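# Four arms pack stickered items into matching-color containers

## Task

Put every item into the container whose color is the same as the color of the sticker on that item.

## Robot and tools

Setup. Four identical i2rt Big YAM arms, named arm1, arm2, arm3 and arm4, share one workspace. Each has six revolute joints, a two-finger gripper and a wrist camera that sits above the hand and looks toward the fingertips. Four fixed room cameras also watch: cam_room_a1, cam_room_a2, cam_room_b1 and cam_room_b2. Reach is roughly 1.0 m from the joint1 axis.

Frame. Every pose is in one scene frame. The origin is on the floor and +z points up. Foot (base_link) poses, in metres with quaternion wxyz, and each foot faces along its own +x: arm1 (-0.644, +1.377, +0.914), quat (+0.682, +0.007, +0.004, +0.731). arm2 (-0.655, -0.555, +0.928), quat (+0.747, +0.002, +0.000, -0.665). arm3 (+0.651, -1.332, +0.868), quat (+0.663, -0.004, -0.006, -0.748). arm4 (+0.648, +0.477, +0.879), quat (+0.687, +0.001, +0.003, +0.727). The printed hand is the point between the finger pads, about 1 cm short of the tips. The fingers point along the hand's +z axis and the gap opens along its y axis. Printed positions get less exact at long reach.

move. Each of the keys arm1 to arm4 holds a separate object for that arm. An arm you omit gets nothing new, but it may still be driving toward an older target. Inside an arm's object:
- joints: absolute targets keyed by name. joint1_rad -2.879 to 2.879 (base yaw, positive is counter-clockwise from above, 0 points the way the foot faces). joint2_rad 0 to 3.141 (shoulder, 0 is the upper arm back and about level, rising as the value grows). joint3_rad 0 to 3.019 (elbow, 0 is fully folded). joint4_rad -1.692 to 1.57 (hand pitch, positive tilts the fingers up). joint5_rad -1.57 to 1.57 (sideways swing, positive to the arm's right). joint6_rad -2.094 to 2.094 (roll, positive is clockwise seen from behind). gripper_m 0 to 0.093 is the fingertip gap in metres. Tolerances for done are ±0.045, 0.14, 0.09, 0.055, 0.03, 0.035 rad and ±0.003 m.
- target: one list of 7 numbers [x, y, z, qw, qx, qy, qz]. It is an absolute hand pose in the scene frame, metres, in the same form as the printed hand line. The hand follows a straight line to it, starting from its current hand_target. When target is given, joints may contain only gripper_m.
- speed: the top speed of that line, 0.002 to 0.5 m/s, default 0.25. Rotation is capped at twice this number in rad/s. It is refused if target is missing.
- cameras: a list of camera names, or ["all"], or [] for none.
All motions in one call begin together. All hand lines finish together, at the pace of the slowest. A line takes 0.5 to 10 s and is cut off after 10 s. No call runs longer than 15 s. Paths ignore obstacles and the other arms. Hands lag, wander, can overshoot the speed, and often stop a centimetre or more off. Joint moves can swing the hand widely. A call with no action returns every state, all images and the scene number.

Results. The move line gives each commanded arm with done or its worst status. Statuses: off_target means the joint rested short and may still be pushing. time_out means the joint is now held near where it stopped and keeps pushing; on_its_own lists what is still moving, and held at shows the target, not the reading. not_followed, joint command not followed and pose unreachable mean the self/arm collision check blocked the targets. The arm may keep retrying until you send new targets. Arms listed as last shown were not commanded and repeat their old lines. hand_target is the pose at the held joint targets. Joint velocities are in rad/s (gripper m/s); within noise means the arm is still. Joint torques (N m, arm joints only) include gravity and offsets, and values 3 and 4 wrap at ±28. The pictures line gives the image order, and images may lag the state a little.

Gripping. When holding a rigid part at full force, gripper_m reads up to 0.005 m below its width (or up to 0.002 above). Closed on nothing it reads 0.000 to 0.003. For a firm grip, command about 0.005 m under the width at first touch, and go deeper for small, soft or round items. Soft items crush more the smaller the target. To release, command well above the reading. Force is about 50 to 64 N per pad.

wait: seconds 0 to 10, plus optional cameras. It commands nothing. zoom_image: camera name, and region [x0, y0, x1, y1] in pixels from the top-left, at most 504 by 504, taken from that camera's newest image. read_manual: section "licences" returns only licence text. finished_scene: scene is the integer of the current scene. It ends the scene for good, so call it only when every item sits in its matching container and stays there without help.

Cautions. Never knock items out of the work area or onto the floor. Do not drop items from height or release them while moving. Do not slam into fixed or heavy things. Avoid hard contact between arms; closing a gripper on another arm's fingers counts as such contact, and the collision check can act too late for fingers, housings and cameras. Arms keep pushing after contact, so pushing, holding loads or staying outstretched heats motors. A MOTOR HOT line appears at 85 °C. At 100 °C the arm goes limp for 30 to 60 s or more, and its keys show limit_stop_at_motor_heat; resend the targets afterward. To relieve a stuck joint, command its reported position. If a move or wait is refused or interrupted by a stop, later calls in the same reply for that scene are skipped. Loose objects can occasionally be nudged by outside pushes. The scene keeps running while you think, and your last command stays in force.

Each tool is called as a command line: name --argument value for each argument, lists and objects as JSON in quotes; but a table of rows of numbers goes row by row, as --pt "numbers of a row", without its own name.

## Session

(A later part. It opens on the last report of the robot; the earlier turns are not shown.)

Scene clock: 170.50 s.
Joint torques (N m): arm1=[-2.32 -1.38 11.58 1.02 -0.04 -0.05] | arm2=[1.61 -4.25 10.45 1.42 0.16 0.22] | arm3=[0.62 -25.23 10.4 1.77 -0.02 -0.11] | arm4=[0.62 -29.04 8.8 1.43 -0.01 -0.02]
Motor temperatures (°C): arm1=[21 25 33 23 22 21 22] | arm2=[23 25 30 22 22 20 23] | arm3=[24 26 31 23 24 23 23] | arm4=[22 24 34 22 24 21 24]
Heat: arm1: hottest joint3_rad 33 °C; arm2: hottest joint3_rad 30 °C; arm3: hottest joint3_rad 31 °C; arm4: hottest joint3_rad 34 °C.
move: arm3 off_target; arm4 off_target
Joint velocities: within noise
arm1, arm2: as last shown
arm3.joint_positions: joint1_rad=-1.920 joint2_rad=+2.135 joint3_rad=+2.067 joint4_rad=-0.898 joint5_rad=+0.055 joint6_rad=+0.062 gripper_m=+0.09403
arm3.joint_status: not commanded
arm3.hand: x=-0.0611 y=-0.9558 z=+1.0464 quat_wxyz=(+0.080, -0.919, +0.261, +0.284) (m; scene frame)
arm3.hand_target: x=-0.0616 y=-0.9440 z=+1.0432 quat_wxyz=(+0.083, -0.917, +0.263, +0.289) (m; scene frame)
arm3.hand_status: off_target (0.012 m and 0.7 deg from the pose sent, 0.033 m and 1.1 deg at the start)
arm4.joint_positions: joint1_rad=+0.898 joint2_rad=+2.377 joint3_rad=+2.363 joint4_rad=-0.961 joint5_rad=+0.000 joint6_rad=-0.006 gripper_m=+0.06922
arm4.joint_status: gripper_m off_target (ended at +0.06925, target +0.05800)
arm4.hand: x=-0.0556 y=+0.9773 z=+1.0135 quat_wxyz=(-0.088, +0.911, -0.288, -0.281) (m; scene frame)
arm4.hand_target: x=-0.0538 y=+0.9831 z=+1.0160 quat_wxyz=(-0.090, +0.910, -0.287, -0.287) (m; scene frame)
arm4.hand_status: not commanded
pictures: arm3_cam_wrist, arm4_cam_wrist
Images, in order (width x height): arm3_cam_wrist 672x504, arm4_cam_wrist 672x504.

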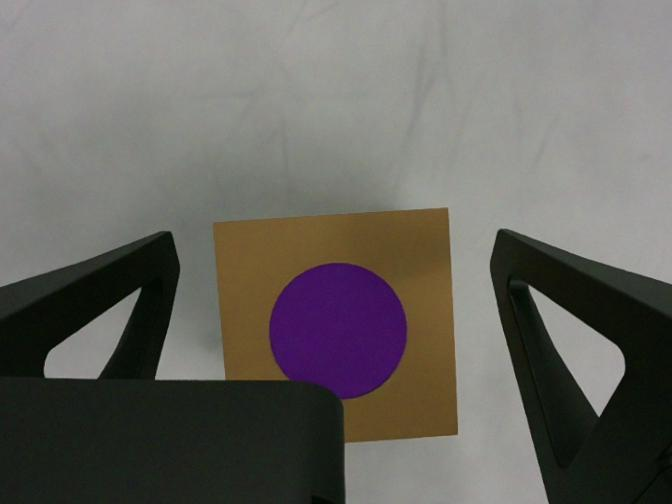

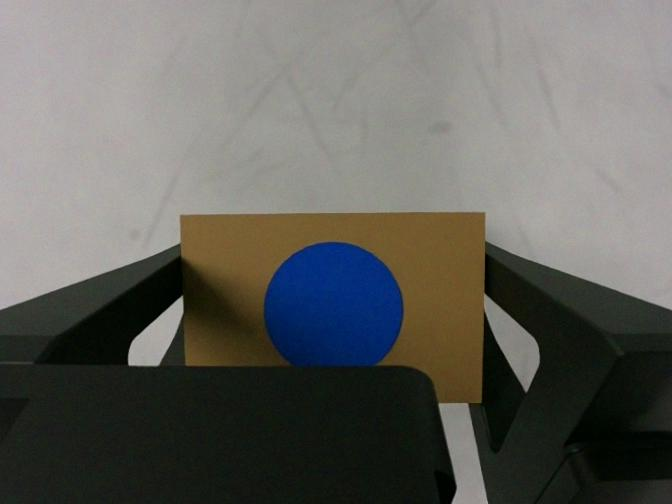

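move --arm3 '{"target":[-0.046,-0.953,1.043,0.083,-0.917,0.263,0.289],"speed":0.08}' --arm4 '{"target":[0.0,0.93,1.13,0.0905,-0.910,0.287,0.287],"speed":0.2}' --cameras '["arm3_cam_wrist","arm4_cam_wrist"]'

move --arm3 '{"joints":{"gripper_m":0.043}}' --arm4 '{"target":[0.4,0.65,1.25,0.0905,-0.910,0.287,0.287],"speed":0.4}' --cameras '["arm3_cam_wrist"]'

move --arm3 '{"target":[0.0,-0.98,1.16,0.083,-0.917,0.263,0.289],"speed":0.2}' --arm4 '{"joints":{"joint2_rad":0.534,"joint3_rad":1.403,"joint4_rad":-1.5,"joint5_rad":0,"joint6_rad":0}}' --cameras '["arm3_cam_wrist"]'

move --arm3 '{"target":[0.38,-1.18,1.25,0.083,-0.917,0.263,0.289],"speed":0.4}' --arm4 '{"joints":{"joint1_rad":-1.8}}'

move --arm3 '{"joints":{"joint2_rad":0.534,"joint3_rad":1.403,"joint4_rad":-1.5,"joint5_rad":0,"joint6_rad":0}}' --arm4 '{"target":[1.1,0.35,0.98,0.301,0,0.954,0],"speed":0.35}' --cameras '["arm3_cam_wrist","arm4_cam_wrist"]'

Scene clock: 184.07 s.
Joint torques (N m): arm1=[-2.55 -1.44 11.54 1.06 -0.1 -0.06] | arm2=[1.49 -4.25 10.48 1.44 0.17 0.22] | arm3=[0.73 -27.58 8.72 1.73 0.01 -0.11] | arm4=[1.14 -24.41 9.5 0.61 0.23 0.1]
Motor temperatures (°C): arm1=[21 25 33 23 22 21 22] | arm2=[23 25 30 22 22 20 23] | arm3=[24 27 30 23 24 23 23] | arm4=[22 25 35 22 24 21 25]
Heat: arm1: hottest joint3_rad 33 °C; arm2: hottest joint3_rad 30 °C; arm3: hottest joint3_rad 30 °C; arm4: hottest joint3_rad 35 °C.
move: arm3 off_target; arm4 done
Joint velocities: within noise
arm1, arm2: as last shown
arm3.joint_positions: joint1_rad=-1.920 joint2_rad=+2.109 joint3_rad=+1.988 joint4_rad=-0.859 joint5_rad=+0.054 joint6_rad=+0.063 gripper_m=+0.09402
arm3.joint_status: not commanded
arm3.hand: x=-0.0502 y=-0.9617 z=+1.0306 quat_wxyz=(+0.078, -0.921, +0.261, +0.278) (m; scene frame)
arm3.hand_target: x=-0.0461 y=-0.9532 z=+1.0429 quat_wxyz=(+0.083, -0.917, +0.263, +0.289) (m; scene frame)
arm3.hand_status: off_target (0.016 m and 1.5 deg from the pose sent, 0.016 m and 0.7 deg at the start)
arm4.joint_positions: joint1_rad=+0.901 joint2_rad=+2.081 joint3_rad=+2.152 joint4_rad=-1.022 joint5_rad=+0.004 joint6_rad=-0.006 gripper_m=+0.06922
arm4.joint_status: not commanded
arm4.hand: x=+0.0026 y=+0.9342 z=+1.1338 quat_wxyz=(-0.092, +0.908, -0.286, -0.292) (m; scene frame)
arm4.hand_target: x=-0.0001 y=+0.9299 z=+1.1300 quat_wxyz=(-0.090, +0.910, -0.287, -0.287) (m; scene frame)
arm4.hand_status: done (0.006 m and 0.6 deg from the pose sent, 0.137 m and 0.8 deg at the start)
pictures: arm3_cam_wrist, arm4_cam_wrist
Images, in order (width x height): arm3_cam_wrist 672x504, arm4_cam_wrist 672x504.

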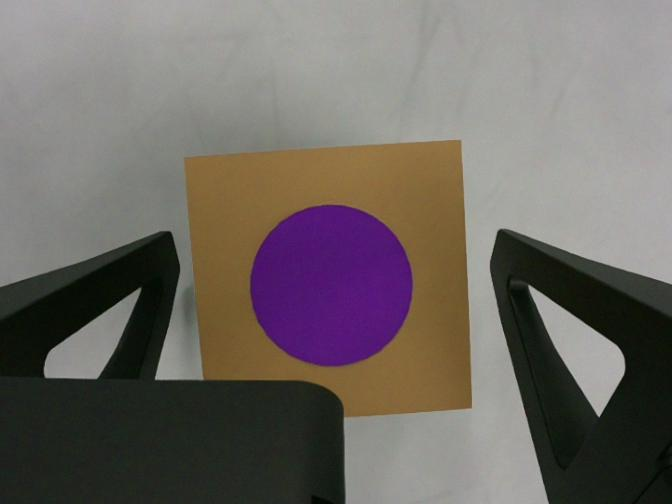

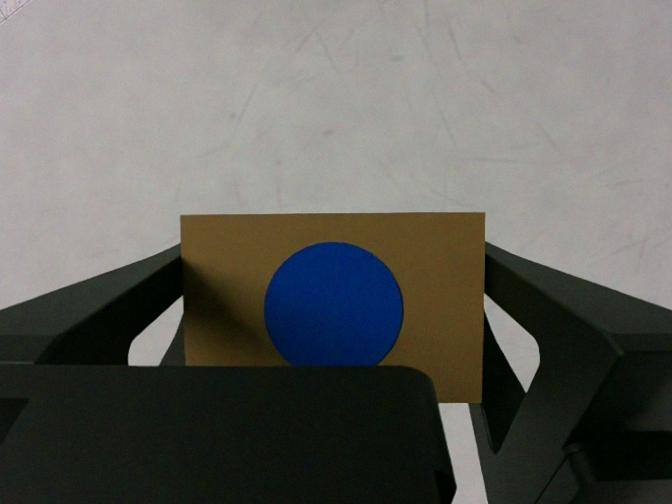

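Scene clock: 186.20 s.
Joint torques (N m): arm1=[-2.61 -0.73 11.67 0.96 -0.08 -0.06] | arm2=[1.55 -4.19 10.45 1.4 0.16 0.22] | arm3=[0.85 -27.52 8.66 1.7 0.03 -0.11] | arm4=[1.49 -2.2 8.94 0.54 0.24 0.17]
Motor temperatures (°C): arm1=[21 25 33 23 22 21 21] | arm2=[23 25 30 22 22 20 23] | arm3=[24 27 30 23 24 23 23] | arm4=[22 25 35 22 24 21 25]
Heat: arm1: hottest joint3_rad 33 °C; arm2: hottest joint3_rad 30 °C; arm3: hottest joint3_rad 30 °C; arm4: hottest joint3_rad 35 °C.
move: arm3 off_target; arm4 done
Joint velocities: within noise
arm1: as last shown
arm2.joint_positions: joint1_rad=+0.913 joint2_rad=+0.865 joint3_rad=+0.919 joint4_rad=-0.972 joint5_rad=+0.016 joint6_rad=+0.005 gripper_m=+0.08993
arm2.joint_status: not commanded
arm2.hand: x=-0.3488 y=-0.7442 z=+1.2141 quat_wxyz=(-0.307, -0.258, -0.911, +0.090) (m; scene frame)
arm2.hand_target: x=-0.3503 y=-0.7400 z=+1.2001 quat_wxyz=(-0.289, -0.263, -0.917, +0.083) (m; scene frame)
arm2.hand_status: not commanded
arm3.joint_positions: joint1_rad=-1.920 joint2_rad=+2.109 joint3_rad=+1.988 joint4_rad=-0.859 joint5_rad=+0.054 joint6_rad=+0.062 gripper_m=+0.05367
arm3.joint_status: gripper_m off_target (ended at +0.05370, target +0.04300)
arm3.hand: x=-0.0503 y=-0.9618 z=+1.0306 quat_wxyz=(+0.078, -0.921, +0.261, +0.278) (m; scene frame)
arm3.hand_target: x=-0.0460 y=-0.9532 z=+1.0429 quat_wxyz=(+0.083, -0.917, +0.263, +0.289) (m; scene frame)
arm3.hand_status: not commanded
arm4.joint_positions: joint1_rad=+0.916 joint2_rad=+0.777 joint3_rad=+1.121 joint4_rad=-1.295 joint5_rad=+0.012 joint6_rad=-0.001 gripper_m=+0.06922
arm4.joint_status: not commanded
arm4.hand: x=+0.4007 y=+0.6515 z=+1.2509 quat_wxyz=(-0.093, +0.909, -0.283, -0.291) (m; scene frame)
arm4.hand_target: x=+0.4001 y=+0.6500 z=+1.2500 quat_wxyz=(-0.090, +0.910, -0.287, -0.287) (m; scene frame)
arm4.hand_status: done (0.002 m and 0.7 deg from the pose sent, 0.502 m and 0.6 deg at the start)
pictures: arm3_cam_wrist
Images, in order (width x height): arm3_cam_wrist 672x504.

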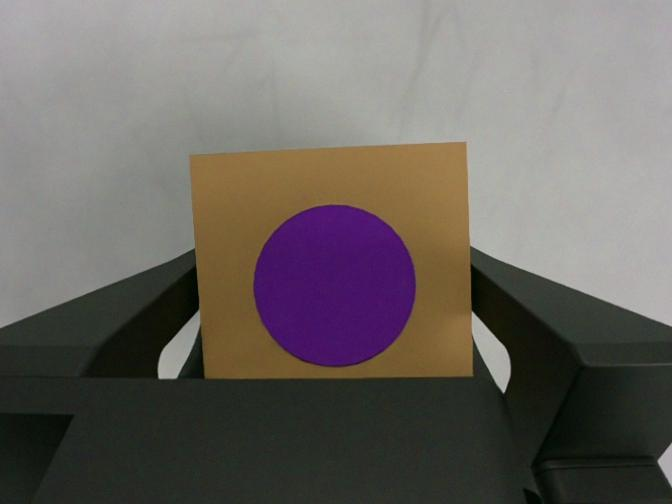

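Scene clock: 187.53 s.
Joint torques (N m): arm1=[-2.2 -1.08 11.56 0.98 -0.04 -0.07] | arm2=[1.44 -4.37 10.44 1.39 0.15 0.22] | arm3=[1.03 -23 12.4 0.94 0.16 -0.07] | arm4=[1.32 3.31 7.06 0.87 -0.07 0.07]
Motor temperatures (°C): arm1=[21 25 34 23 22 21 21] | arm2=[23 25 30 22 22 20 23] | arm3=[24 27 30 23 24 23 23] | arm4=[22 25 35 22 24 21 25]
Heat: arm1: hottest joint3_rad 34 °C; arm2: hottest joint3_rad 30 °C; arm3: hottest joint3_rad 30 °C; arm4: hottest joint3_rad 35 °C.
move: arm3 off_target; arm4 done
Joint velocities: within noise
arm1, arm2: as last shown
arm3.joint_positions: joint1_rad=-1.920 joint2_rad=+1.913 joint3_rad=+1.974 joint4_rad=-1.043 joint5_rad=+0.054 joint6_rad=+0.062 gripper_m=+0.05367
arm3.joint_status: not commanded
arm3.hand: x=+0.0030 y=-0.9873 z=+1.1437 quat_wxyz=(+0.078, -0.922, +0.261, +0.276) (m; scene frame)
arm3.hand_target: x=+0.0004 y=-0.9804 z=+1.1600 quat_wxyz=(+0.083, -0.917, +0.263, +0.289) (m; scene frame)
arm3.hand_status: off_target (0.018 m and 1.7 deg from the pose sent, 0.140 m and 1.5 deg at the start)
arm4.joint_positions: joint1_rad=+0.916 joint2_rad=+0.534 joint3_rad=+1.398 joint4_rad=-1.491 joint5_rad=+0.004 joint6_rad=-0.001 gripper_m=+0.06922
arm4.joint_status: all done
arm4.hand: x=+0.5029 y=+0.5811 z=+1.4061 quat_wxyz=(-0.134, +0.850, -0.264, -0.435) (m; scene frame)
arm4.hand_target: x=+0.5034 y=+0.5784 z=+1.4066 quat_wxyz=(-0.130, +0.852, -0.261, -0.435) (m; scene frame)
arm4.hand_status: not commanded
pictures: arm3_cam_wrist
Images, in order (width x height): arm3_cam_wrist 672x504.

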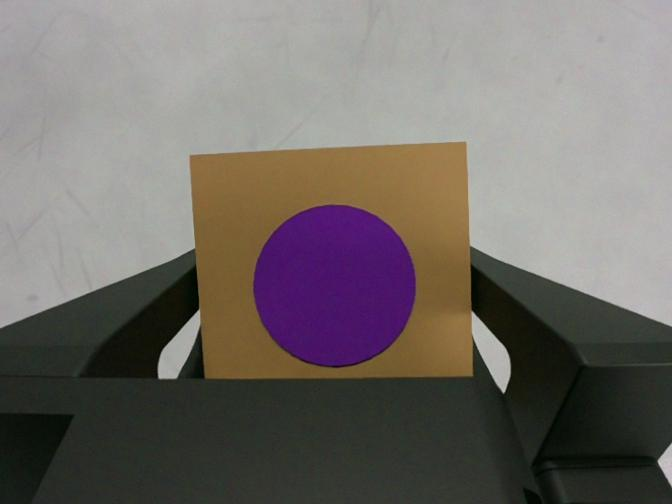

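Scene clock: 189.80 s.
Joint torques (N m): arm1=[-3.55 -1.49 11.7 1.17 -0.07 -0.08] | arm2=[1.55 -4.13 10.47 1.4 0.15 0.23] | arm3=[2.26 -3.43 8.98 1.03 0.14 0.01] | arm4=[0.21 3.43 6.95 1.05 0.09 0.05]
Motor temperatures (°C): arm1=[21 25 34 23 22 21 21] | arm2=[23 25 30 22 22 20 23] | arm3=[24 27 30 23 24 23 23] | arm4=[22 25 35 22 24 21 25]
Heat: arm1: hottest joint3_rad 34 °C; arm2: hottest joint3_rad 30 °C; arm3: hottest joint3_rad 30 °C; arm4: hottest joint3_rad 35 °C.
move: arm3 done; arm4 done
Joint velocities: within noise
arm1, arm2: as last shown
arm3.joint_positions: joint1_rad=-1.920 joint2_rad=+0.805 joint3_rad=+1.170 joint4_rad=-1.318 joint5_rad=+0.067 joint6_rad=+0.070 gripper_m=+0.05367
arm3.joint_status: not commanded
arm3.hand: x=+0.3811 y=-1.1758 z=+1.2504 quat_wxyz=(+0.086, -0.916, +0.266, +0.289) (m; scene frame)
arm3.hand_target: x=+0.3800 y=-1.1800 z=+1.2501 quat_wxyz=(+0.083, -0.917, +0.263, +0.289) (m; scene frame)
arm3.hand_status: done (0.004 m and 0.5 deg from the pose sent, 0.437 m and 1.7 deg at the start)
arm4.joint_positions: joint1_rad=-1.796 joint2_rad=+0.534 joint3_rad=+1.398 joint4_rad=-1.491 joint5_rad=+0.001 joint6_rad=-0.001 gripper_m=+0.06927
arm4.joint_status: all done
arm4.hand: x=+0.8270 y=+0.4484 z=+1.4050 quat_wxyz=(-0.451, -0.074, -0.889, +0.041) (m; scene frame)
arm4.hand_target: x=+0.8250 y=+0.4482 z=+1.4055 quat_wxyz=(-0.449, -0.076, -0.889, +0.041) (m; scene frame)
arm4.hand_status: not commanded
pictures: none

Scene clock: 192.00 s.
Joint torques (N m): arm1=[-2.9 -1.08 11.67 1.05 -0.04 -0.06] | arm2=[1.49 -4.31 10.48 1.39 0.16 0.22] | arm3=[2.26 2.49 7.62 1.52 -0.09 -0.13] | arm4=[0.21 -11.75 10.22 1.54 -0.19 -0.12]
Motor temperatures (°C): arm1=[21 25 34 23 22 21 21] | arm2=[23 25 30 22 22 20 23] | arm3=[24 26 30 23 24 23 24] | arm4=[22 25 35 22 24 21 25]
Heat: arm1: hottest joint3_rad 34 °C; arm2: hottest joint3_rad 30 °C; arm3: hottest joint3_rad 30 °C; arm4: hottest joint3_rad 35 °C.
move: arm3 done; arm4 off_target
Joint velocities: within noise
arm1.joint_positions: joint1_rad=-2.279 joint2_rad=+0.877 joint3_rad=+0.953 joint4_rad=-1.002 joint5_rad=-0.016 joint6_rad=-0.004 gripper_m=+0.09196
arm1.joint_status: not commanded
arm1.hand: x=-0.3473 y=+1.1626 z=+1.2046 quat_wxyz=(-0.295, -0.293, -0.904, +0.094) (m; scene frame)
arm1.hand_target: x=-0.3501 y=+1.1601 z=+1.2000 quat_wxyz=(-0.286, -0.295, -0.907, +0.093) (m; scene frame)
arm1.hand_status: not commanded
arm2: as last shown
arm3.joint_positions: joint1_rad=-1.920 joint2_rad=+0.541 joint3_rad=+1.398 joint4_rad=-1.498 joint5_rad=+0.002 joint6_rad=+0.009 gripper_m=+0.05366
arm3.joint_status: all done
arm3.hand: x=+0.4892 y=-1.2416 z=+1.3901 quat_wxyz=(+0.098, -0.869, +0.215, +0.434) (m; scene frame)
arm3.hand_target: x=+0.4913 y=-1.2459 z=+1.3932 quat_wxyz=(+0.096, -0.870, +0.205, +0.439) (m; scene frame)
arm3.hand_status: not commanded
arm4.joint_positions: joint1_rad=-1.969 joint2_rad=+1.380 joint3_rad=+0.748 joint4_rad=-0.426 joint5_rad=-0.197 joint6_rad=-0.272 gripper_m=+0.06926
arm4.joint_status: not commanded
arm4.hand: x=+1.0788 y=+0.3599 z=+0.9540 quat_wxyz=(-0.267, -0.008, -0.964, -0.012) (m; scene frame)
arm4.hand_target: x=+1.0986 y=+0.3504 z=+0.9807 quat_wxyz=(-0.301, +0.000, -0.954, +0.000) (m; scene frame)
arm4.hand_status: off_target (0.035 m and 4.4 deg from the pose sent, 0.515 m and 21.1 deg at the start)
pictures: arm3_cam_wrist, arm4_cam_wrist
Images, in order (width x height): arm3_cam_wrist 672x504, arm4_cam_wrist 672x504.

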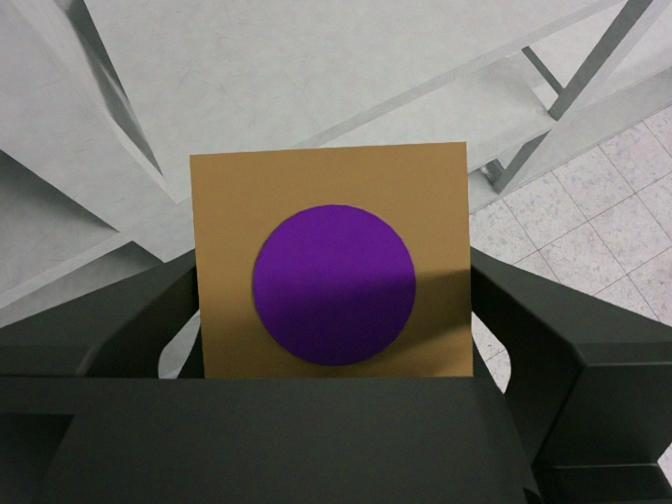

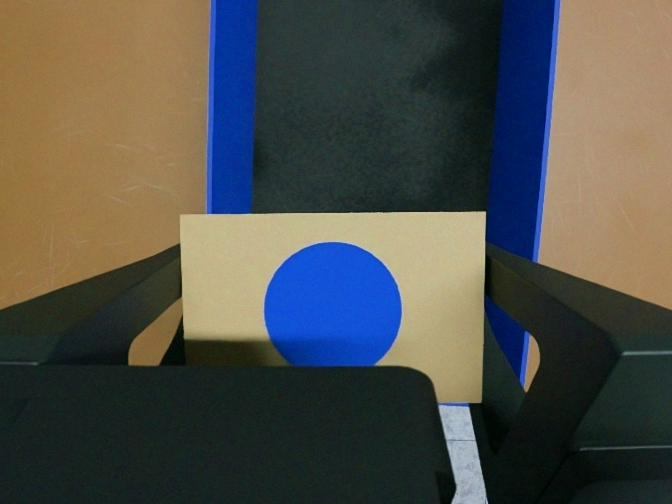

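move --arm3 '{"joints":{"joint1_rad":1.75}}' --arm4 '{"target":[1.17,0.328,0.87,0.301,0,0.954,0],"speed":0.2}' --cameras '["arm4_cam_wrist","arm3_cam_wrist"]'

move --arm3 '{"target":[1.17,-1.285,0.98,0.301,0,0.954,0],"speed":0.35}' --arm4 '{"target":[1.17,0.328,0.79,0.301,0,0.954,0],"speed":0.12}' --cameras '["arm4_cam_wrist","arm3_cam_wrist","cam_room_a1","cam_room_a2"]'

Scene clock: 201.33 s.
Joint torques (N m): arm1=[-2.49 -0.97 11.74 0.91 -0.01 -0.06] | arm2=[1.55 -4.25 10.47 1.4 0.16 0.21] | arm3=[1.96 2.61 7.57 1.51 0.05 -0.11] | arm4=[0.5 -14.21 8.65 1.62 -0.04 -0.03]
Motor temperatures (°C): arm1=[21 24 34 23 22 21 21] | arm2=[23 25 30 22 22 20 23] | arm3=[24 26 30 23 24 23 24] | arm4=[22 25 35 22 24 21 26]
Heat: arm1: hottest joint3_rad 34 °C; arm2: hottest joint3_rad 30 °C; arm3: hottest joint3_rad 30 °C; arm4: hottest joint3_rad 35 °C.
move: arm3 done; arm4 off_target
Joint velocities: within noise
arm1, arm2: as last shown
arm3.joint_positions: joint1_rad=+1.739 joint2_rad=+0.541 joint3_rad=+1.398 joint4_rad=-1.498 joint5_rad=-0.001 joint6_rad=+0.007 gripper_m=+0.05340
arm3.joint_status: all done
arm3.hand: x=+0.8314 y=-1.3162 z=+1.3915 quat_wxyz=(-0.448, +0.021, -0.894, -0.006) (m; scene frame)
arm3.hand_target: x=+0.8274 y=-1.3145 z=+1.3945 quat_wxyz=(-0.453, +0.029, -0.891, -0.007) (m; scene frame)
arm3.hand_status: not commanded
arm4.joint_positions: joint1_rad=-1.969 joint2_rad=+1.752 joint3_rad=+0.848 joint4_rad=-0.129 joint5_rad=-0.197 joint6_rad=-0.273 gripper_m=+0.06926
arm4.joint_status: not commanded
arm4.hand: x=+1.1472 y=+0.3351 z=+0.8575 quat_wxyz=(-0.278, -0.007, -0.960, -0.009) (m; scene frame)
arm4.hand_target: x=+1.1690 y=+0.3284 z=+0.8708 quat_wxyz=(-0.301, +0.000, -0.954, +0.000) (m; scene frame)
arm4.hand_status: off_target (0.027 m and 3.0 deg from the pose sent, 0.128 m and 4.4 deg at the start)
pictures: arm3_cam_wrist, arm4_cam_wrist
Images, in order (width x height): arm3_cam_wrist 672x504, arm4_cam_wrist 672x504.

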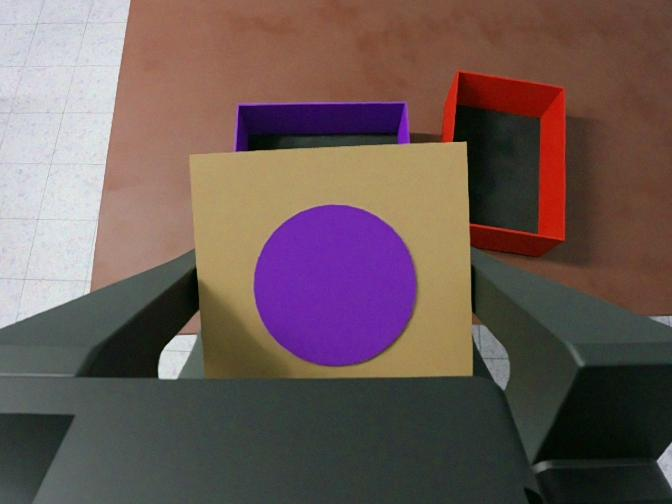

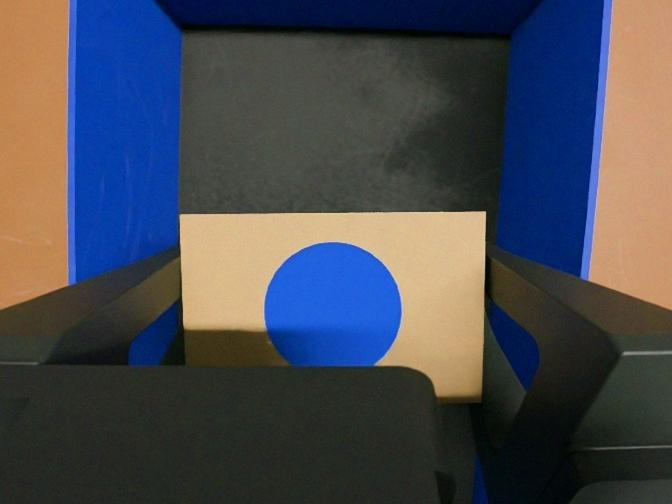

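Scene clock: 203.73 s.
Joint torques (N m): arm1=[-2.67 -1.38 11.58 1.14 -0.09 -0.05] | arm2=[1.49 -4.13 10.44 1.37 0.15 0.22] | arm3=[2.08 -14.21 11.89 1.68 0.15 0.02] | arm4=[0.32 -15.09 6.27 1.61 -0.03 -0.04]
Motor temperatures (°C): arm1=[21 24 34 23 22 21 21] | arm2=[23 25 30 22 22 20 23] | arm3=[24 26 30 23 24 23 24] | arm4=[22 25 35 22 24 21 26]
Heat: arm1: hottest joint3_rad 34 °C; arm2: hottest joint3_rad 30 °C; arm3: hottest joint3_rad 30 °C; arm4: hottest joint3_rad 35 °C.
move: arm3 off_target; arm4 off_target
Joint velocities: within noise
arm1, arm2: as last shown
arm3.joint_positions: joint1_rad=+1.781 joint2_rad=+1.481 joint3_rad=+0.876 joint4_rad=-0.434 joint5_rad=+0.045 joint6_rad=+0.086 gripper_m=+0.05340
arm3.joint_status: not commanded
arm3.hand: x=+1.1450 y=-1.2947 z=+0.9505 quat_wxyz=(-0.264, -0.002, -0.964, +0.005) (m; scene frame)
arm3.hand_target: x=+1.1681 y=-1.2851 z=+0.9807 quat_wxyz=(-0.301, +0.000, -0.954, +0.000) (m; scene frame)
arm3.hand_status: off_target (0.040 m and 4.4 deg from the pose sent, 0.534 m and 18.4 deg at the start)
arm4.joint_positions: joint1_rad=-1.969 joint2_rad=+1.943 joint3_rad=+0.848 joint4_rad=+0.085 joint5_rad=-0.197 joint6_rad=-0.273 gripper_m=+0.06926
arm4.joint_status: not commanded
arm4.hand: x=+1.1558 y=+0.3316 z=+0.7888 quat_wxyz=(-0.289, -0.006, -0.957, -0.005) (m; scene frame)
arm4.hand_target: x=+1.1695 y=+0.3282 z=+0.7903 quat_wxyz=(-0.301, +0.000, -0.954, +0.000) (m; scene frame)
arm4.hand_status: off_target (0.015 m and 1.7 deg from the pose sent, 0.072 m and 3.0 deg at the start)
pictures: arm3_cam_wrist, arm4_cam_wrist, cam_room_a1, cam_room_a2
Images, in order (width x height): arm3_cam_wrist 672x504, arm4_cam_wrist 672x504, cam_room_a1 672x504, cam_room_a2 672x504.

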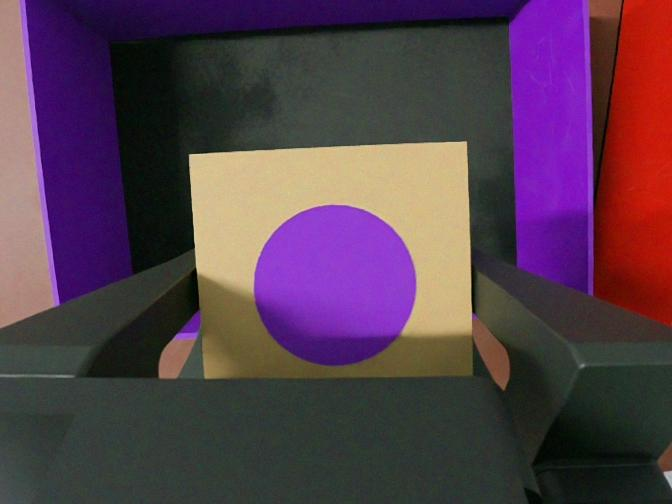

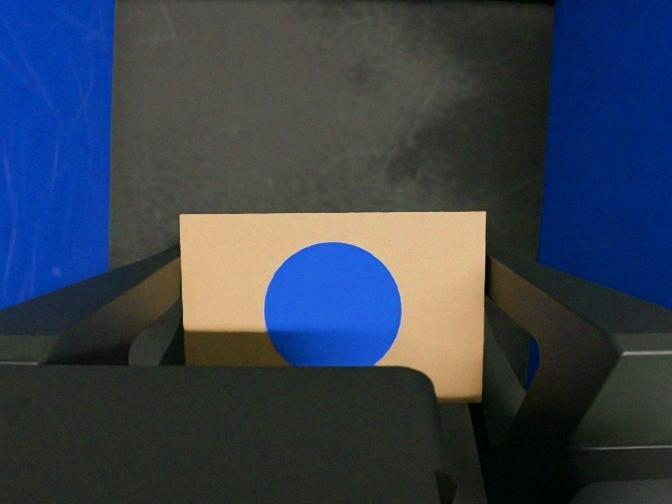

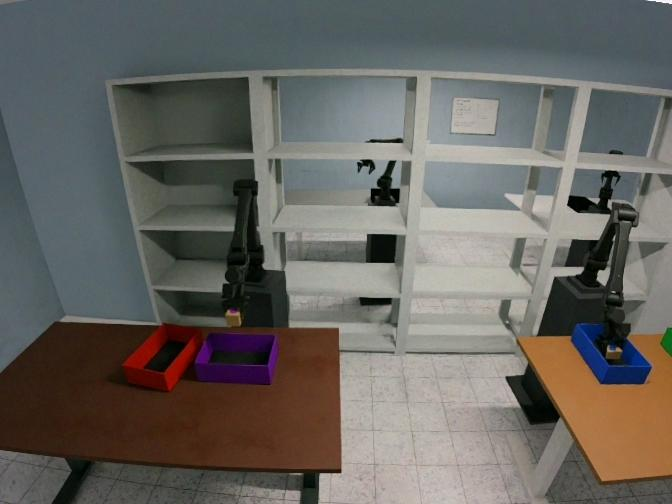

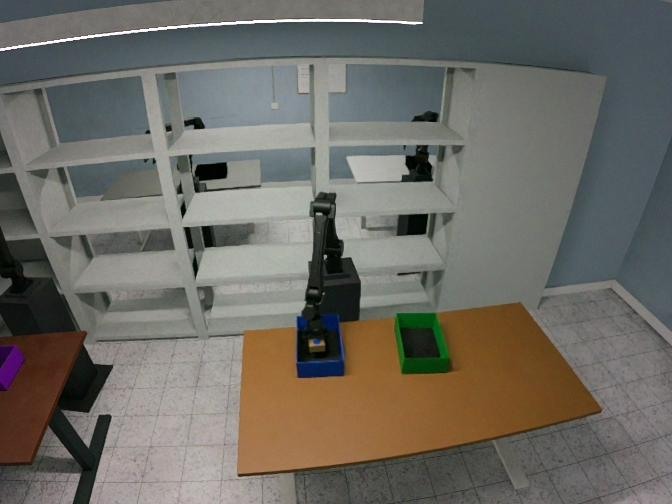

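move --arm3 '{"target":[1.222,-1.278,0.85,0.301,0,0.954,0],"speed":0.2}' --arm4 '{"target":[1.165,0.328,0.735,0.301,0,0.954,0],"speed":0.08}' --cameras '["arm4_cam_wrist","arm3_cam_wrist"]'

Scene clock: 208.17 s.
Joint torques (N m): arm1=[-3.08 -1.03 11.71 0.88 -0.03 -0.09] | arm2=[1.44 -4.19 10.45 1.4 0.16 0.22] | arm3=[2.02 -16.79 9.46 1.72 0.17 0.02] | arm4=[0.62 -14.8 5.31 1.47 -0.1 0]
Motor temperatures (°C): arm1=[21 24 34 23 22 21 21] | arm2=[23 25 30 22 22 20 23] | arm3=[24 26 31 23 24 23 24] | arm4=[22 25 34 22 24 21 26]
Heat: arm1: hottest joint3_rad 34 °C; arm2: hottest joint3_rad 30 °C; arm3: hottest joint3_rad 31 °C; arm4: hottest joint3_rad 34 °C.
move: arm3 off_target; arm4 off_target
Joint velocities: within noise
arm1, arm2: as last shown
arm3.joint_positions: joint1_rad=+1.788 joint2_rad=+1.833 joint3_rad=+0.918 joint4_rad=-0.108 joint5_rad=+0.049 joint6_rad=+0.092 gripper_m=+0.05340
arm3.joint_status: not commanded
arm3.hand: x=+1.1966 y=-1.2884 z=+0.8316 quat_wxyz=(-0.272, -0.003, -0.962, +0.005) (m; scene frame)
arm3.hand_target: x=+1.2206 y=-1.2779 z=+0.8509 quat_wxyz=(-0.301, +0.000, -0.954, +0.000) (m; scene frame)
arm3.hand_status: off_target (0.033 m and 3.5 deg from the pose sent, 0.128 m and 4.4 deg at the start)
arm4.joint_positions: joint1_rad=-1.969 joint2_rad=+2.083 joint3_rad=+0.853 joint4_rad=+0.227 joint5_rad=-0.197 joint6_rad=-0.274 gripper_m=+0.06926
arm4.joint_status: not commanded
arm4.hand: x=+1.1538 y=+0.3321 z=+0.7382 quat_wxyz=(-0.292, -0.005, -0.956, -0.004) (m; scene frame)
arm4.hand_target: x=+1.1647 y=+0.3281 z=+0.7353 quat_wxyz=(-0.301, +0.000, -0.954, +0.000) (m; scene frame)
arm4.hand_status: off_target (0.012 m and 1.3 deg from the pose sent, 0.055 m and 1.7 deg at the start)
pictures: arm3_cam_wrist, arm4_cam_wrist
Images, in order (width x height): arm3_cam_wrist 672x504, arm4_cam_wrist 672x504.

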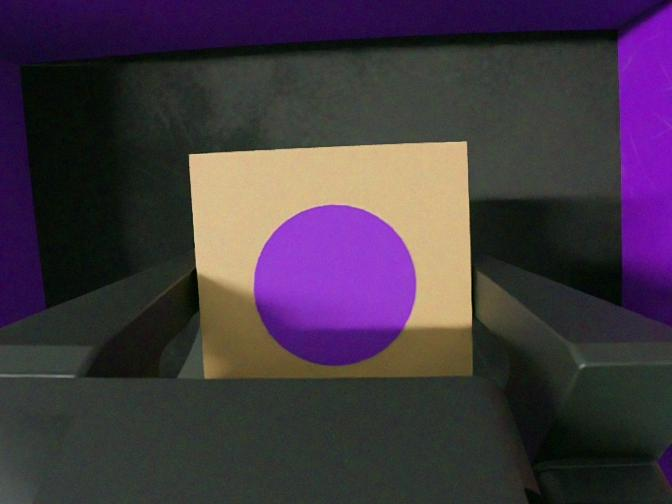

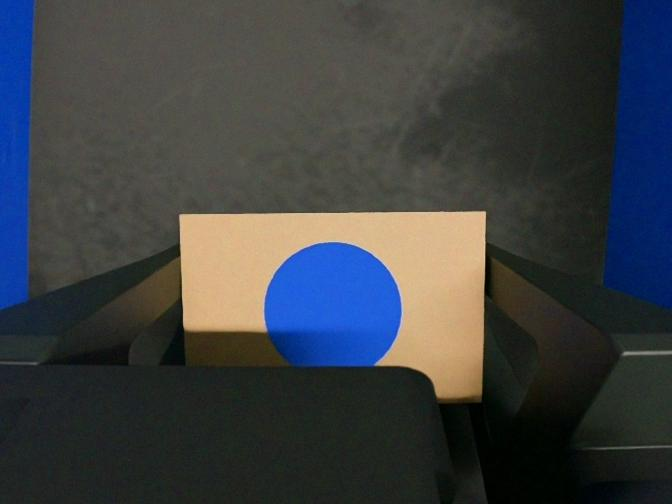

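move --arm3 '{"target":[1.22,-1.278,0.765,0.301,0,0.954,0],"speed":0.12}' --arm4 '{"target":[1.165,0.328,0.715,0.301,0,0.954,0],"speed":0.05}' --cameras '["arm4_cam_wrist","arm3_cam_wrist"]'

Scene clock: 213.63 s.
Joint torques (N m): arm1=[-2.9 -1.49 11.69 0.9 -0.08 -0.06] | arm2=[1.49 -4.25 10.43 1.46 0.16 0.22] | arm3=[2.08 -17.55 7.05 1.77 0.18 0.03] | arm4=[0.62 -12.57 4.62 1.26 -0.1 -0.01]
Motor temperatures (°C): arm1=[21 24 34 23 22 21 21] | arm2=[23 25 30 22 22 20 23] | arm3=[24 26 30 23 24 23 24] | arm4=[22 25 34 22 24 21 26]
Heat: arm1: hottest joint3_rad 34 °C; arm2: hottest joint3_rad 30 °C; arm3: hottest joint3_rad 30 °C; arm4: hottest joint3_rad 34 °C.
move: arm3 off_target; arm4 off_target
Joint velocities: within noise
arm1, arm2: as last shown
arm3.joint_positions: joint1_rad=+1.790 joint2_rad=+2.030 joint3_rad=+0.918 joint4_rad=+0.106 joint5_rad=+0.050 joint6_rad=+0.094 gripper_m=+0.05340
arm3.joint_status: not commanded
arm3.hand: x=+1.2012 y=-1.2879 z=+0.7552 quat_wxyz=(-0.280, -0.003, -0.960, +0.004) (m; scene frame)
arm3.hand_target: x=+1.2193 y=-1.2779 z=+0.7656 quat_wxyz=(-0.301, +0.000, -0.954, +0.000) (m; scene frame)
arm3.hand_status: off_target (0.023 m and 2.6 deg from the pose sent, 0.071 m and 3.5 deg at the start)
arm4.joint_positions: joint1_rad=-1.969 joint2_rad=+2.107 joint3_rad=+0.873 joint4_rad=+0.282 joint5_rad=-0.197 joint6_rad=-0.274 gripper_m=+0.06926
arm4.joint_status: not commanded
arm4.hand: x=+1.1689 y=+0.3267 z=+0.7386 quat_wxyz=(-0.315, -0.002, -0.949, +0.004) (m; scene frame)
arm4.hand_target: x=+1.1639 y=+0.3284 z=+0.7160 quat_wxyz=(-0.301, +0.000, -0.954, +0.000) (m; scene frame)
arm4.hand_status: off_target (0.024 m and 1.8 deg from the pose sent, 0.026 m and 1.3 deg at the start)
pictures: arm3_cam_wrist, arm4_cam_wrist
Images, in order (width x height): arm3_cam_wrist 672x504, arm4_cam_wrist 672x504.

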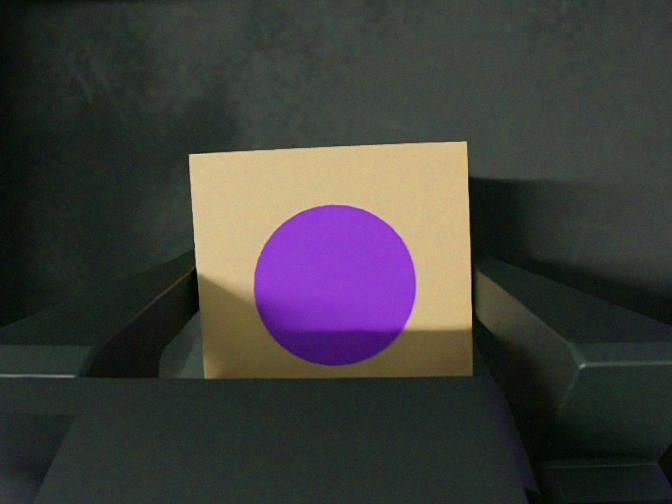

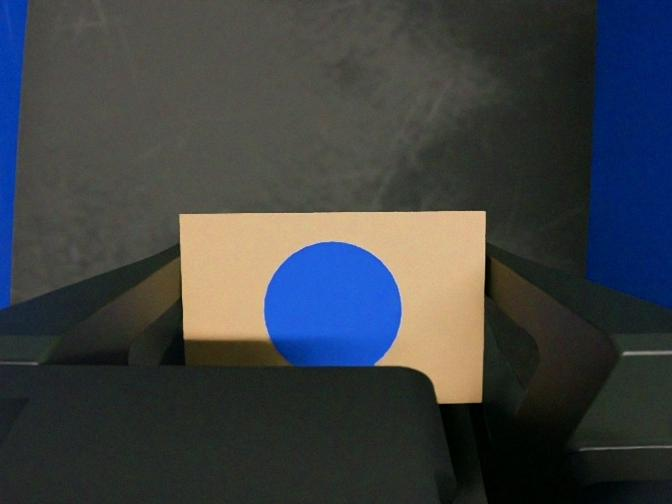

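arm4 contacted. Release; arm3 lower.

move --arm3 '{"target":[1.215,-1.278,0.735,0.301,0,0.954,0],"speed":0.06}' --arm4 '{"joints":{"gripper_m":0.088}}'

move --arm3 '{"target":[1.215,-1.278,0.718,0.301,0,0.954,0],"speed":0.06}' --arm4 '{"target":[1.13,0.33,0.85,0.301,0,0.954,0],"speed":0.2}'

Scene clock: 218.20 s.
Joint torques (N m): arm1=[-2.49 -1.26 11.62 0.9 -0.04 -0.04] | arm2=[1.61 -4.25 10.48 1.42 0.17 0.22] | arm3=[2.14 -13.8 6.35 1.43 0.12 0.01] | arm4=[0.56 -13.8 4.44 1.1 0.04 0.01]
Motor temperatures (°C): arm1=[21 24 34 23 22 21 21] | arm2=[23 25 30 22 22 20 23] | arm3=[24 26 30 23 24 23 24] | arm4=[22 25 33 22 24 21 26]
Heat: arm1: hottest joint3_rad 34 °C; arm2: hottest joint3_rad 30 °C; arm3: hottest joint3_rad 30 °C; arm4: hottest joint3_rad 33 °C.
move: arm3 off_target; arm4 done
Joint velocities: within noise
arm1: as last shown
arm2.joint_positions: joint1_rad=+0.913 joint2_rad=+0.865 joint3_rad=+0.919 joint4_rad=-0.972 joint5_rad=+0.016 joint6_rad=+0.005 gripper_m=+0.08993
arm2.joint_status: not commanded
arm2.hand: x=-0.3488 y=-0.7442 z=+1.2141 quat_wxyz=(-0.307, -0.258, -0.911, +0.090) (m; scene frame)
arm2.hand_target: x=-0.3503 y=-0.7400 z=+1.2001 quat_wxyz=(-0.289, -0.263, -0.917, +0.083) (m; scene frame)
arm2.hand_status: not commanded
arm3.joint_positions: joint1_rad=+1.792 joint2_rad=+2.061 joint3_rad=+0.918 joint4_rad=+0.195 joint5_rad=+0.054 joint6_rad=+0.095 gripper_m=+0.05340
arm3.joint_status: not commanded
arm3.hand: x=+1.2123 y=-1.2866 z=+0.7512 quat_wxyz=(-0.308, -0.004, -0.951, +0.002) (m; scene frame)
arm3.hand_target: x=+1.2141 y=-1.2781 z=+0.7355 quat_wxyz=(-0.301, +0.000, -0.954, +0.000) (m; scene frame)
arm3.hand_status: off_target (0.018 m and 1.0 deg from the pose sent, 0.026 m and 2.6 deg at the start)
arm4.joint_positions: joint1_rad=-1.968 joint2_rad=+2.113 joint3_rad=+0.876 joint4_rad=+0.286 joint5_rad=-0.200 joint6_rad=-0.277 gripper_m=+0.08791
arm4.joint_status: all done
arm4.hand: x=+1.1701 y=+0.3278 z=+0.7369 quat_wxyz=(-0.316, +0.001, -0.949, +0.003) (m; scene frame)
arm4.hand_target: x=+1.1640 y=+0.3283 z=+0.7160 quat_wxyz=(-0.301, +0.000, -0.954, +0.000) (m; scene frame)
arm4.hand_status: not commanded
pictures: none

Scene clock: 219.60 s.
Joint torques (N m): arm1=[-2.96 -1.44 11.63 0.98 -0.06 -0.06] | arm2=[1.38 -4.31 10.44 1.39 0.18 0.22] | arm3=[2.14 -12.16 5.49 1.07 0.07 0.02] | arm4=[0.5 -13.86 5.55 0.72 -0.18 -0.1]
Motor temperatures (°C): arm1=[21 24 34 23 22 21 21] | arm2=[23 25 30 22 22 20 23] | arm3=[24 26 30 23 24 23 24] | arm4=[22 25 33 22 24 21 26]
Heat: arm1: hottest joint3_rad 34 °C; arm2: hottest joint3_rad 30 °C; arm3: hottest joint3_rad 30 °C; arm4: hottest joint3_rad 33 °C.
move: arm3 off_target; arm4 done
Joint velocities: within noise
arm1, arm2: as last shown
arm3.joint_positions: joint1_rad=+1.792 joint2_rad=+2.081 joint3_rad=+0.933 joint4_rad=+0.241 joint5_rad=+0.056 joint6_rad=+0.095 gripper_m=+0.05340
arm3.joint_status: not commanded
arm3.hand: x=+1.2246 y=-1.2856 z=+0.7516 quat_wxyz=(-0.327, -0.005, -0.945, +0.001) (m; scene frame)
arm3.hand_target: x=+1.2130 y=-1.2785 z=+0.7198 quat_wxyz=(-0.301, +0.000, -0.954, +0.000) (m; scene frame)
arm3.hand_status: off_target (0.036 m and 3.2 deg from the pose sent, 0.034 m and 1.0 deg at the start)
arm4.joint_positions: joint1_rad=-1.989 joint2_rad=+1.738 joint3_rad=+0.771 joint4_rad=-0.005 joint5_rad=-0.209 joint6_rad=-0.289 gripper_m=+0.08792
arm4.joint_status: not commanded
arm4.hand: x=+1.1341 y=+0.3315 z=+0.8536 quat_wxyz=(-0.307, -0.003, -0.952, +0.001) (m; scene frame)
arm4.hand_target: x=+1.1301 y=+0.3300 z=+0.8500 quat_wxyz=(-0.301, +0.000, -0.954, +0.000) (m; scene frame)
arm4.hand_status: done (0.006 m and 0.9 deg from the pose sent, 0.120 m and 1.8 deg at the start)
pictures: none

Contact for arm3. Release.

move --arm3 '{"joints":{"gripper_m":0.088}}'

move --arm3 '{"target":[1.18,-1.28,0.87,0.301,0,0.954,0],"speed":0.2}' --cameras '["arm3_cam_wrist","arm4_cam_wrist","cam_room_a1"]'

Scene clock: 222.67 s.
Joint torques (N m): arm1=[-2.67 -1.79 11.66 1.16 0 -0.03] | arm2=[1.55 -4.31 10.45 1.42 0.16 0.23] | arm3=[1.9 -14.56 4.89 0.73 -0.05 -0.08] | arm4=[-0.09 -14.27 5.24 0.59 -0.15 -0.07]
Motor temperatures (°C): arm1=[21 24 34 23 22 21 21] | arm2=[23 25 30 22 22 20 23] | arm3=[24 26 29 23 24 23 24] | arm4=[22 25 32 22 24 21 26]
Heat: arm1: hottest joint3_rad 34 °C; arm2: hottest joint3_rad 30 °C; arm3: hottest joint3_rad 29 °C; arm4: hottest joint3_rad 32 °C.
move: arm3 done
Joint velocities: within noise
arm1, arm2, arm4: as last shown
arm3.joint_positions: joint1_rad=+1.792 joint2_rad=+2.103 joint3_rad=+0.939 joint4_rad=+0.248 joint5_rad=+0.059 joint6_rad=+0.105 gripper_m=+0.08796
arm3.joint_status: all done
arm3.hand: x=+1.2235 y=-1.2861 z=+0.7423 quat_wxyz=(-0.323, -0.009, -0.946, +0.001) (m; scene frame)
arm3.hand_target: x=+1.2129 y=-1.2785 z=+0.7198 quat_wxyz=(-0.301, +0.000, -0.954, +0.000) (m; scene frame)
arm3.hand_status: not commanded
pictures: none

Scene clock: 224.10 s.
Joint torques (N m): arm1=[-3.02 -1.85 11.64 0.87 -0.05 -0.08] | arm2=[1.49 -4.19 10.43 1.42 0.16 0.22] | arm3=[2.02 -14.68 6.08 0.92 -0.01 -0.07] | arm4=[0.32 -13.86 5.44 0.58 -0.17 -0.12]
Motor temperatures (°C): arm1=[21 24 34 23 22 21 21] | arm2=[23 25 30 22 22 20 23] | arm3=[24 26 29 23 24 23 24] | arm4=[22 25 32 22 24 21 26]
Heat: arm1: hottest joint3_rad 34 °C; arm2: hottest joint3_rad 30 °C; arm3: hottest joint3_rad 29 °C; arm4: hottest joint3_rad 32 °C.
move: arm3 off_target
Joint velocities: within noise
arm1.joint_positions: joint1_rad=-2.279 joint2_rad=+0.877 joint3_rad=+0.953 joint4_rad=-1.002 joint5_rad=-0.016 joint6_rad=-0.004 gripper_m=+0.09196
arm1.joint_status: not commanded
arm1.hand: x=-0.3473 y=+1.1626 z=+1.2046 quat_wxyz=(-0.295, -0.293, -0.904, +0.094) (m; scene frame)
arm1.hand_target: x=-0.3501 y=+1.1601 z=+1.2000 quat_wxyz=(-0.286, -0.295, -0.907, +0.093) (m; scene frame)
arm1.hand_status: not commanded
arm2, arm4: as last shown
arm3.joint_positions: joint1_rad=+1.793 joint2_rad=+1.706 joint3_rad=+0.853 joint4_rad=-0.093 joint5_rad=+0.057 joint6_rad=+0.105 gripper_m=+0.08797
arm3.joint_status: not commanded
arm3.hand: x=+1.1854 y=-1.2877 z=+0.8754 quat_wxyz=(-0.309, -0.009, -0.951, +0.002) (m; scene frame)
arm3.hand_target: x=+1.1799 y=-1.2802 z=+0.8700 quat_wxyz=(-0.301, +0.000, -0.954, +0.000) (m; scene frame)
arm3.hand_status: off_target (0.011 m and 1.4 deg from the pose sent, 0.135 m and 2.9 deg at the start)
pictures: arm3_cam_wrist, arm4_cam_wrist, cam_room_a1
Images, in order (width x height): arm3_cam_wrist 672x504, arm4_cam_wrist 672x504, cam_room_a1 672x504.

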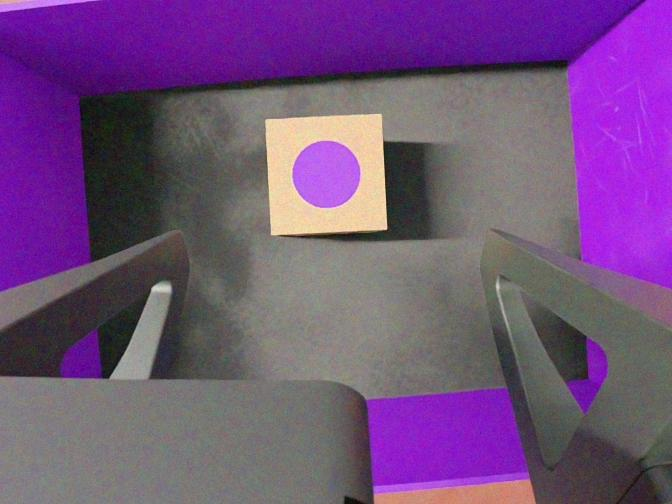

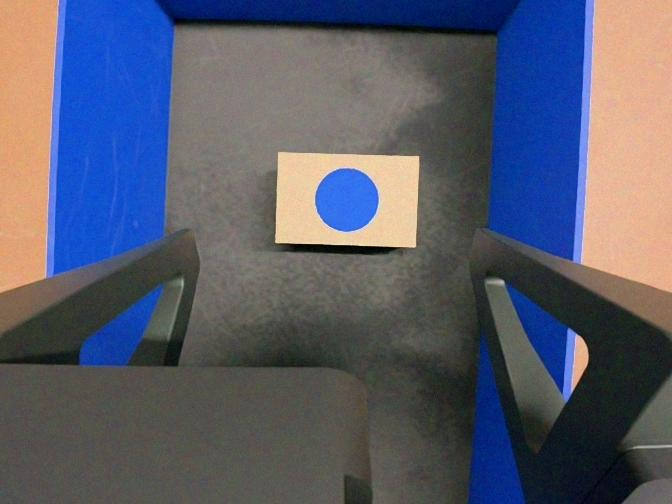

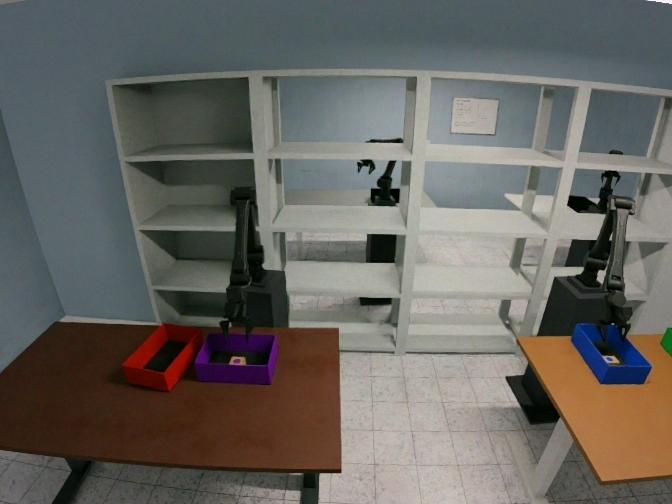

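finished_scene --scene 2

The scene is finished: the task was done.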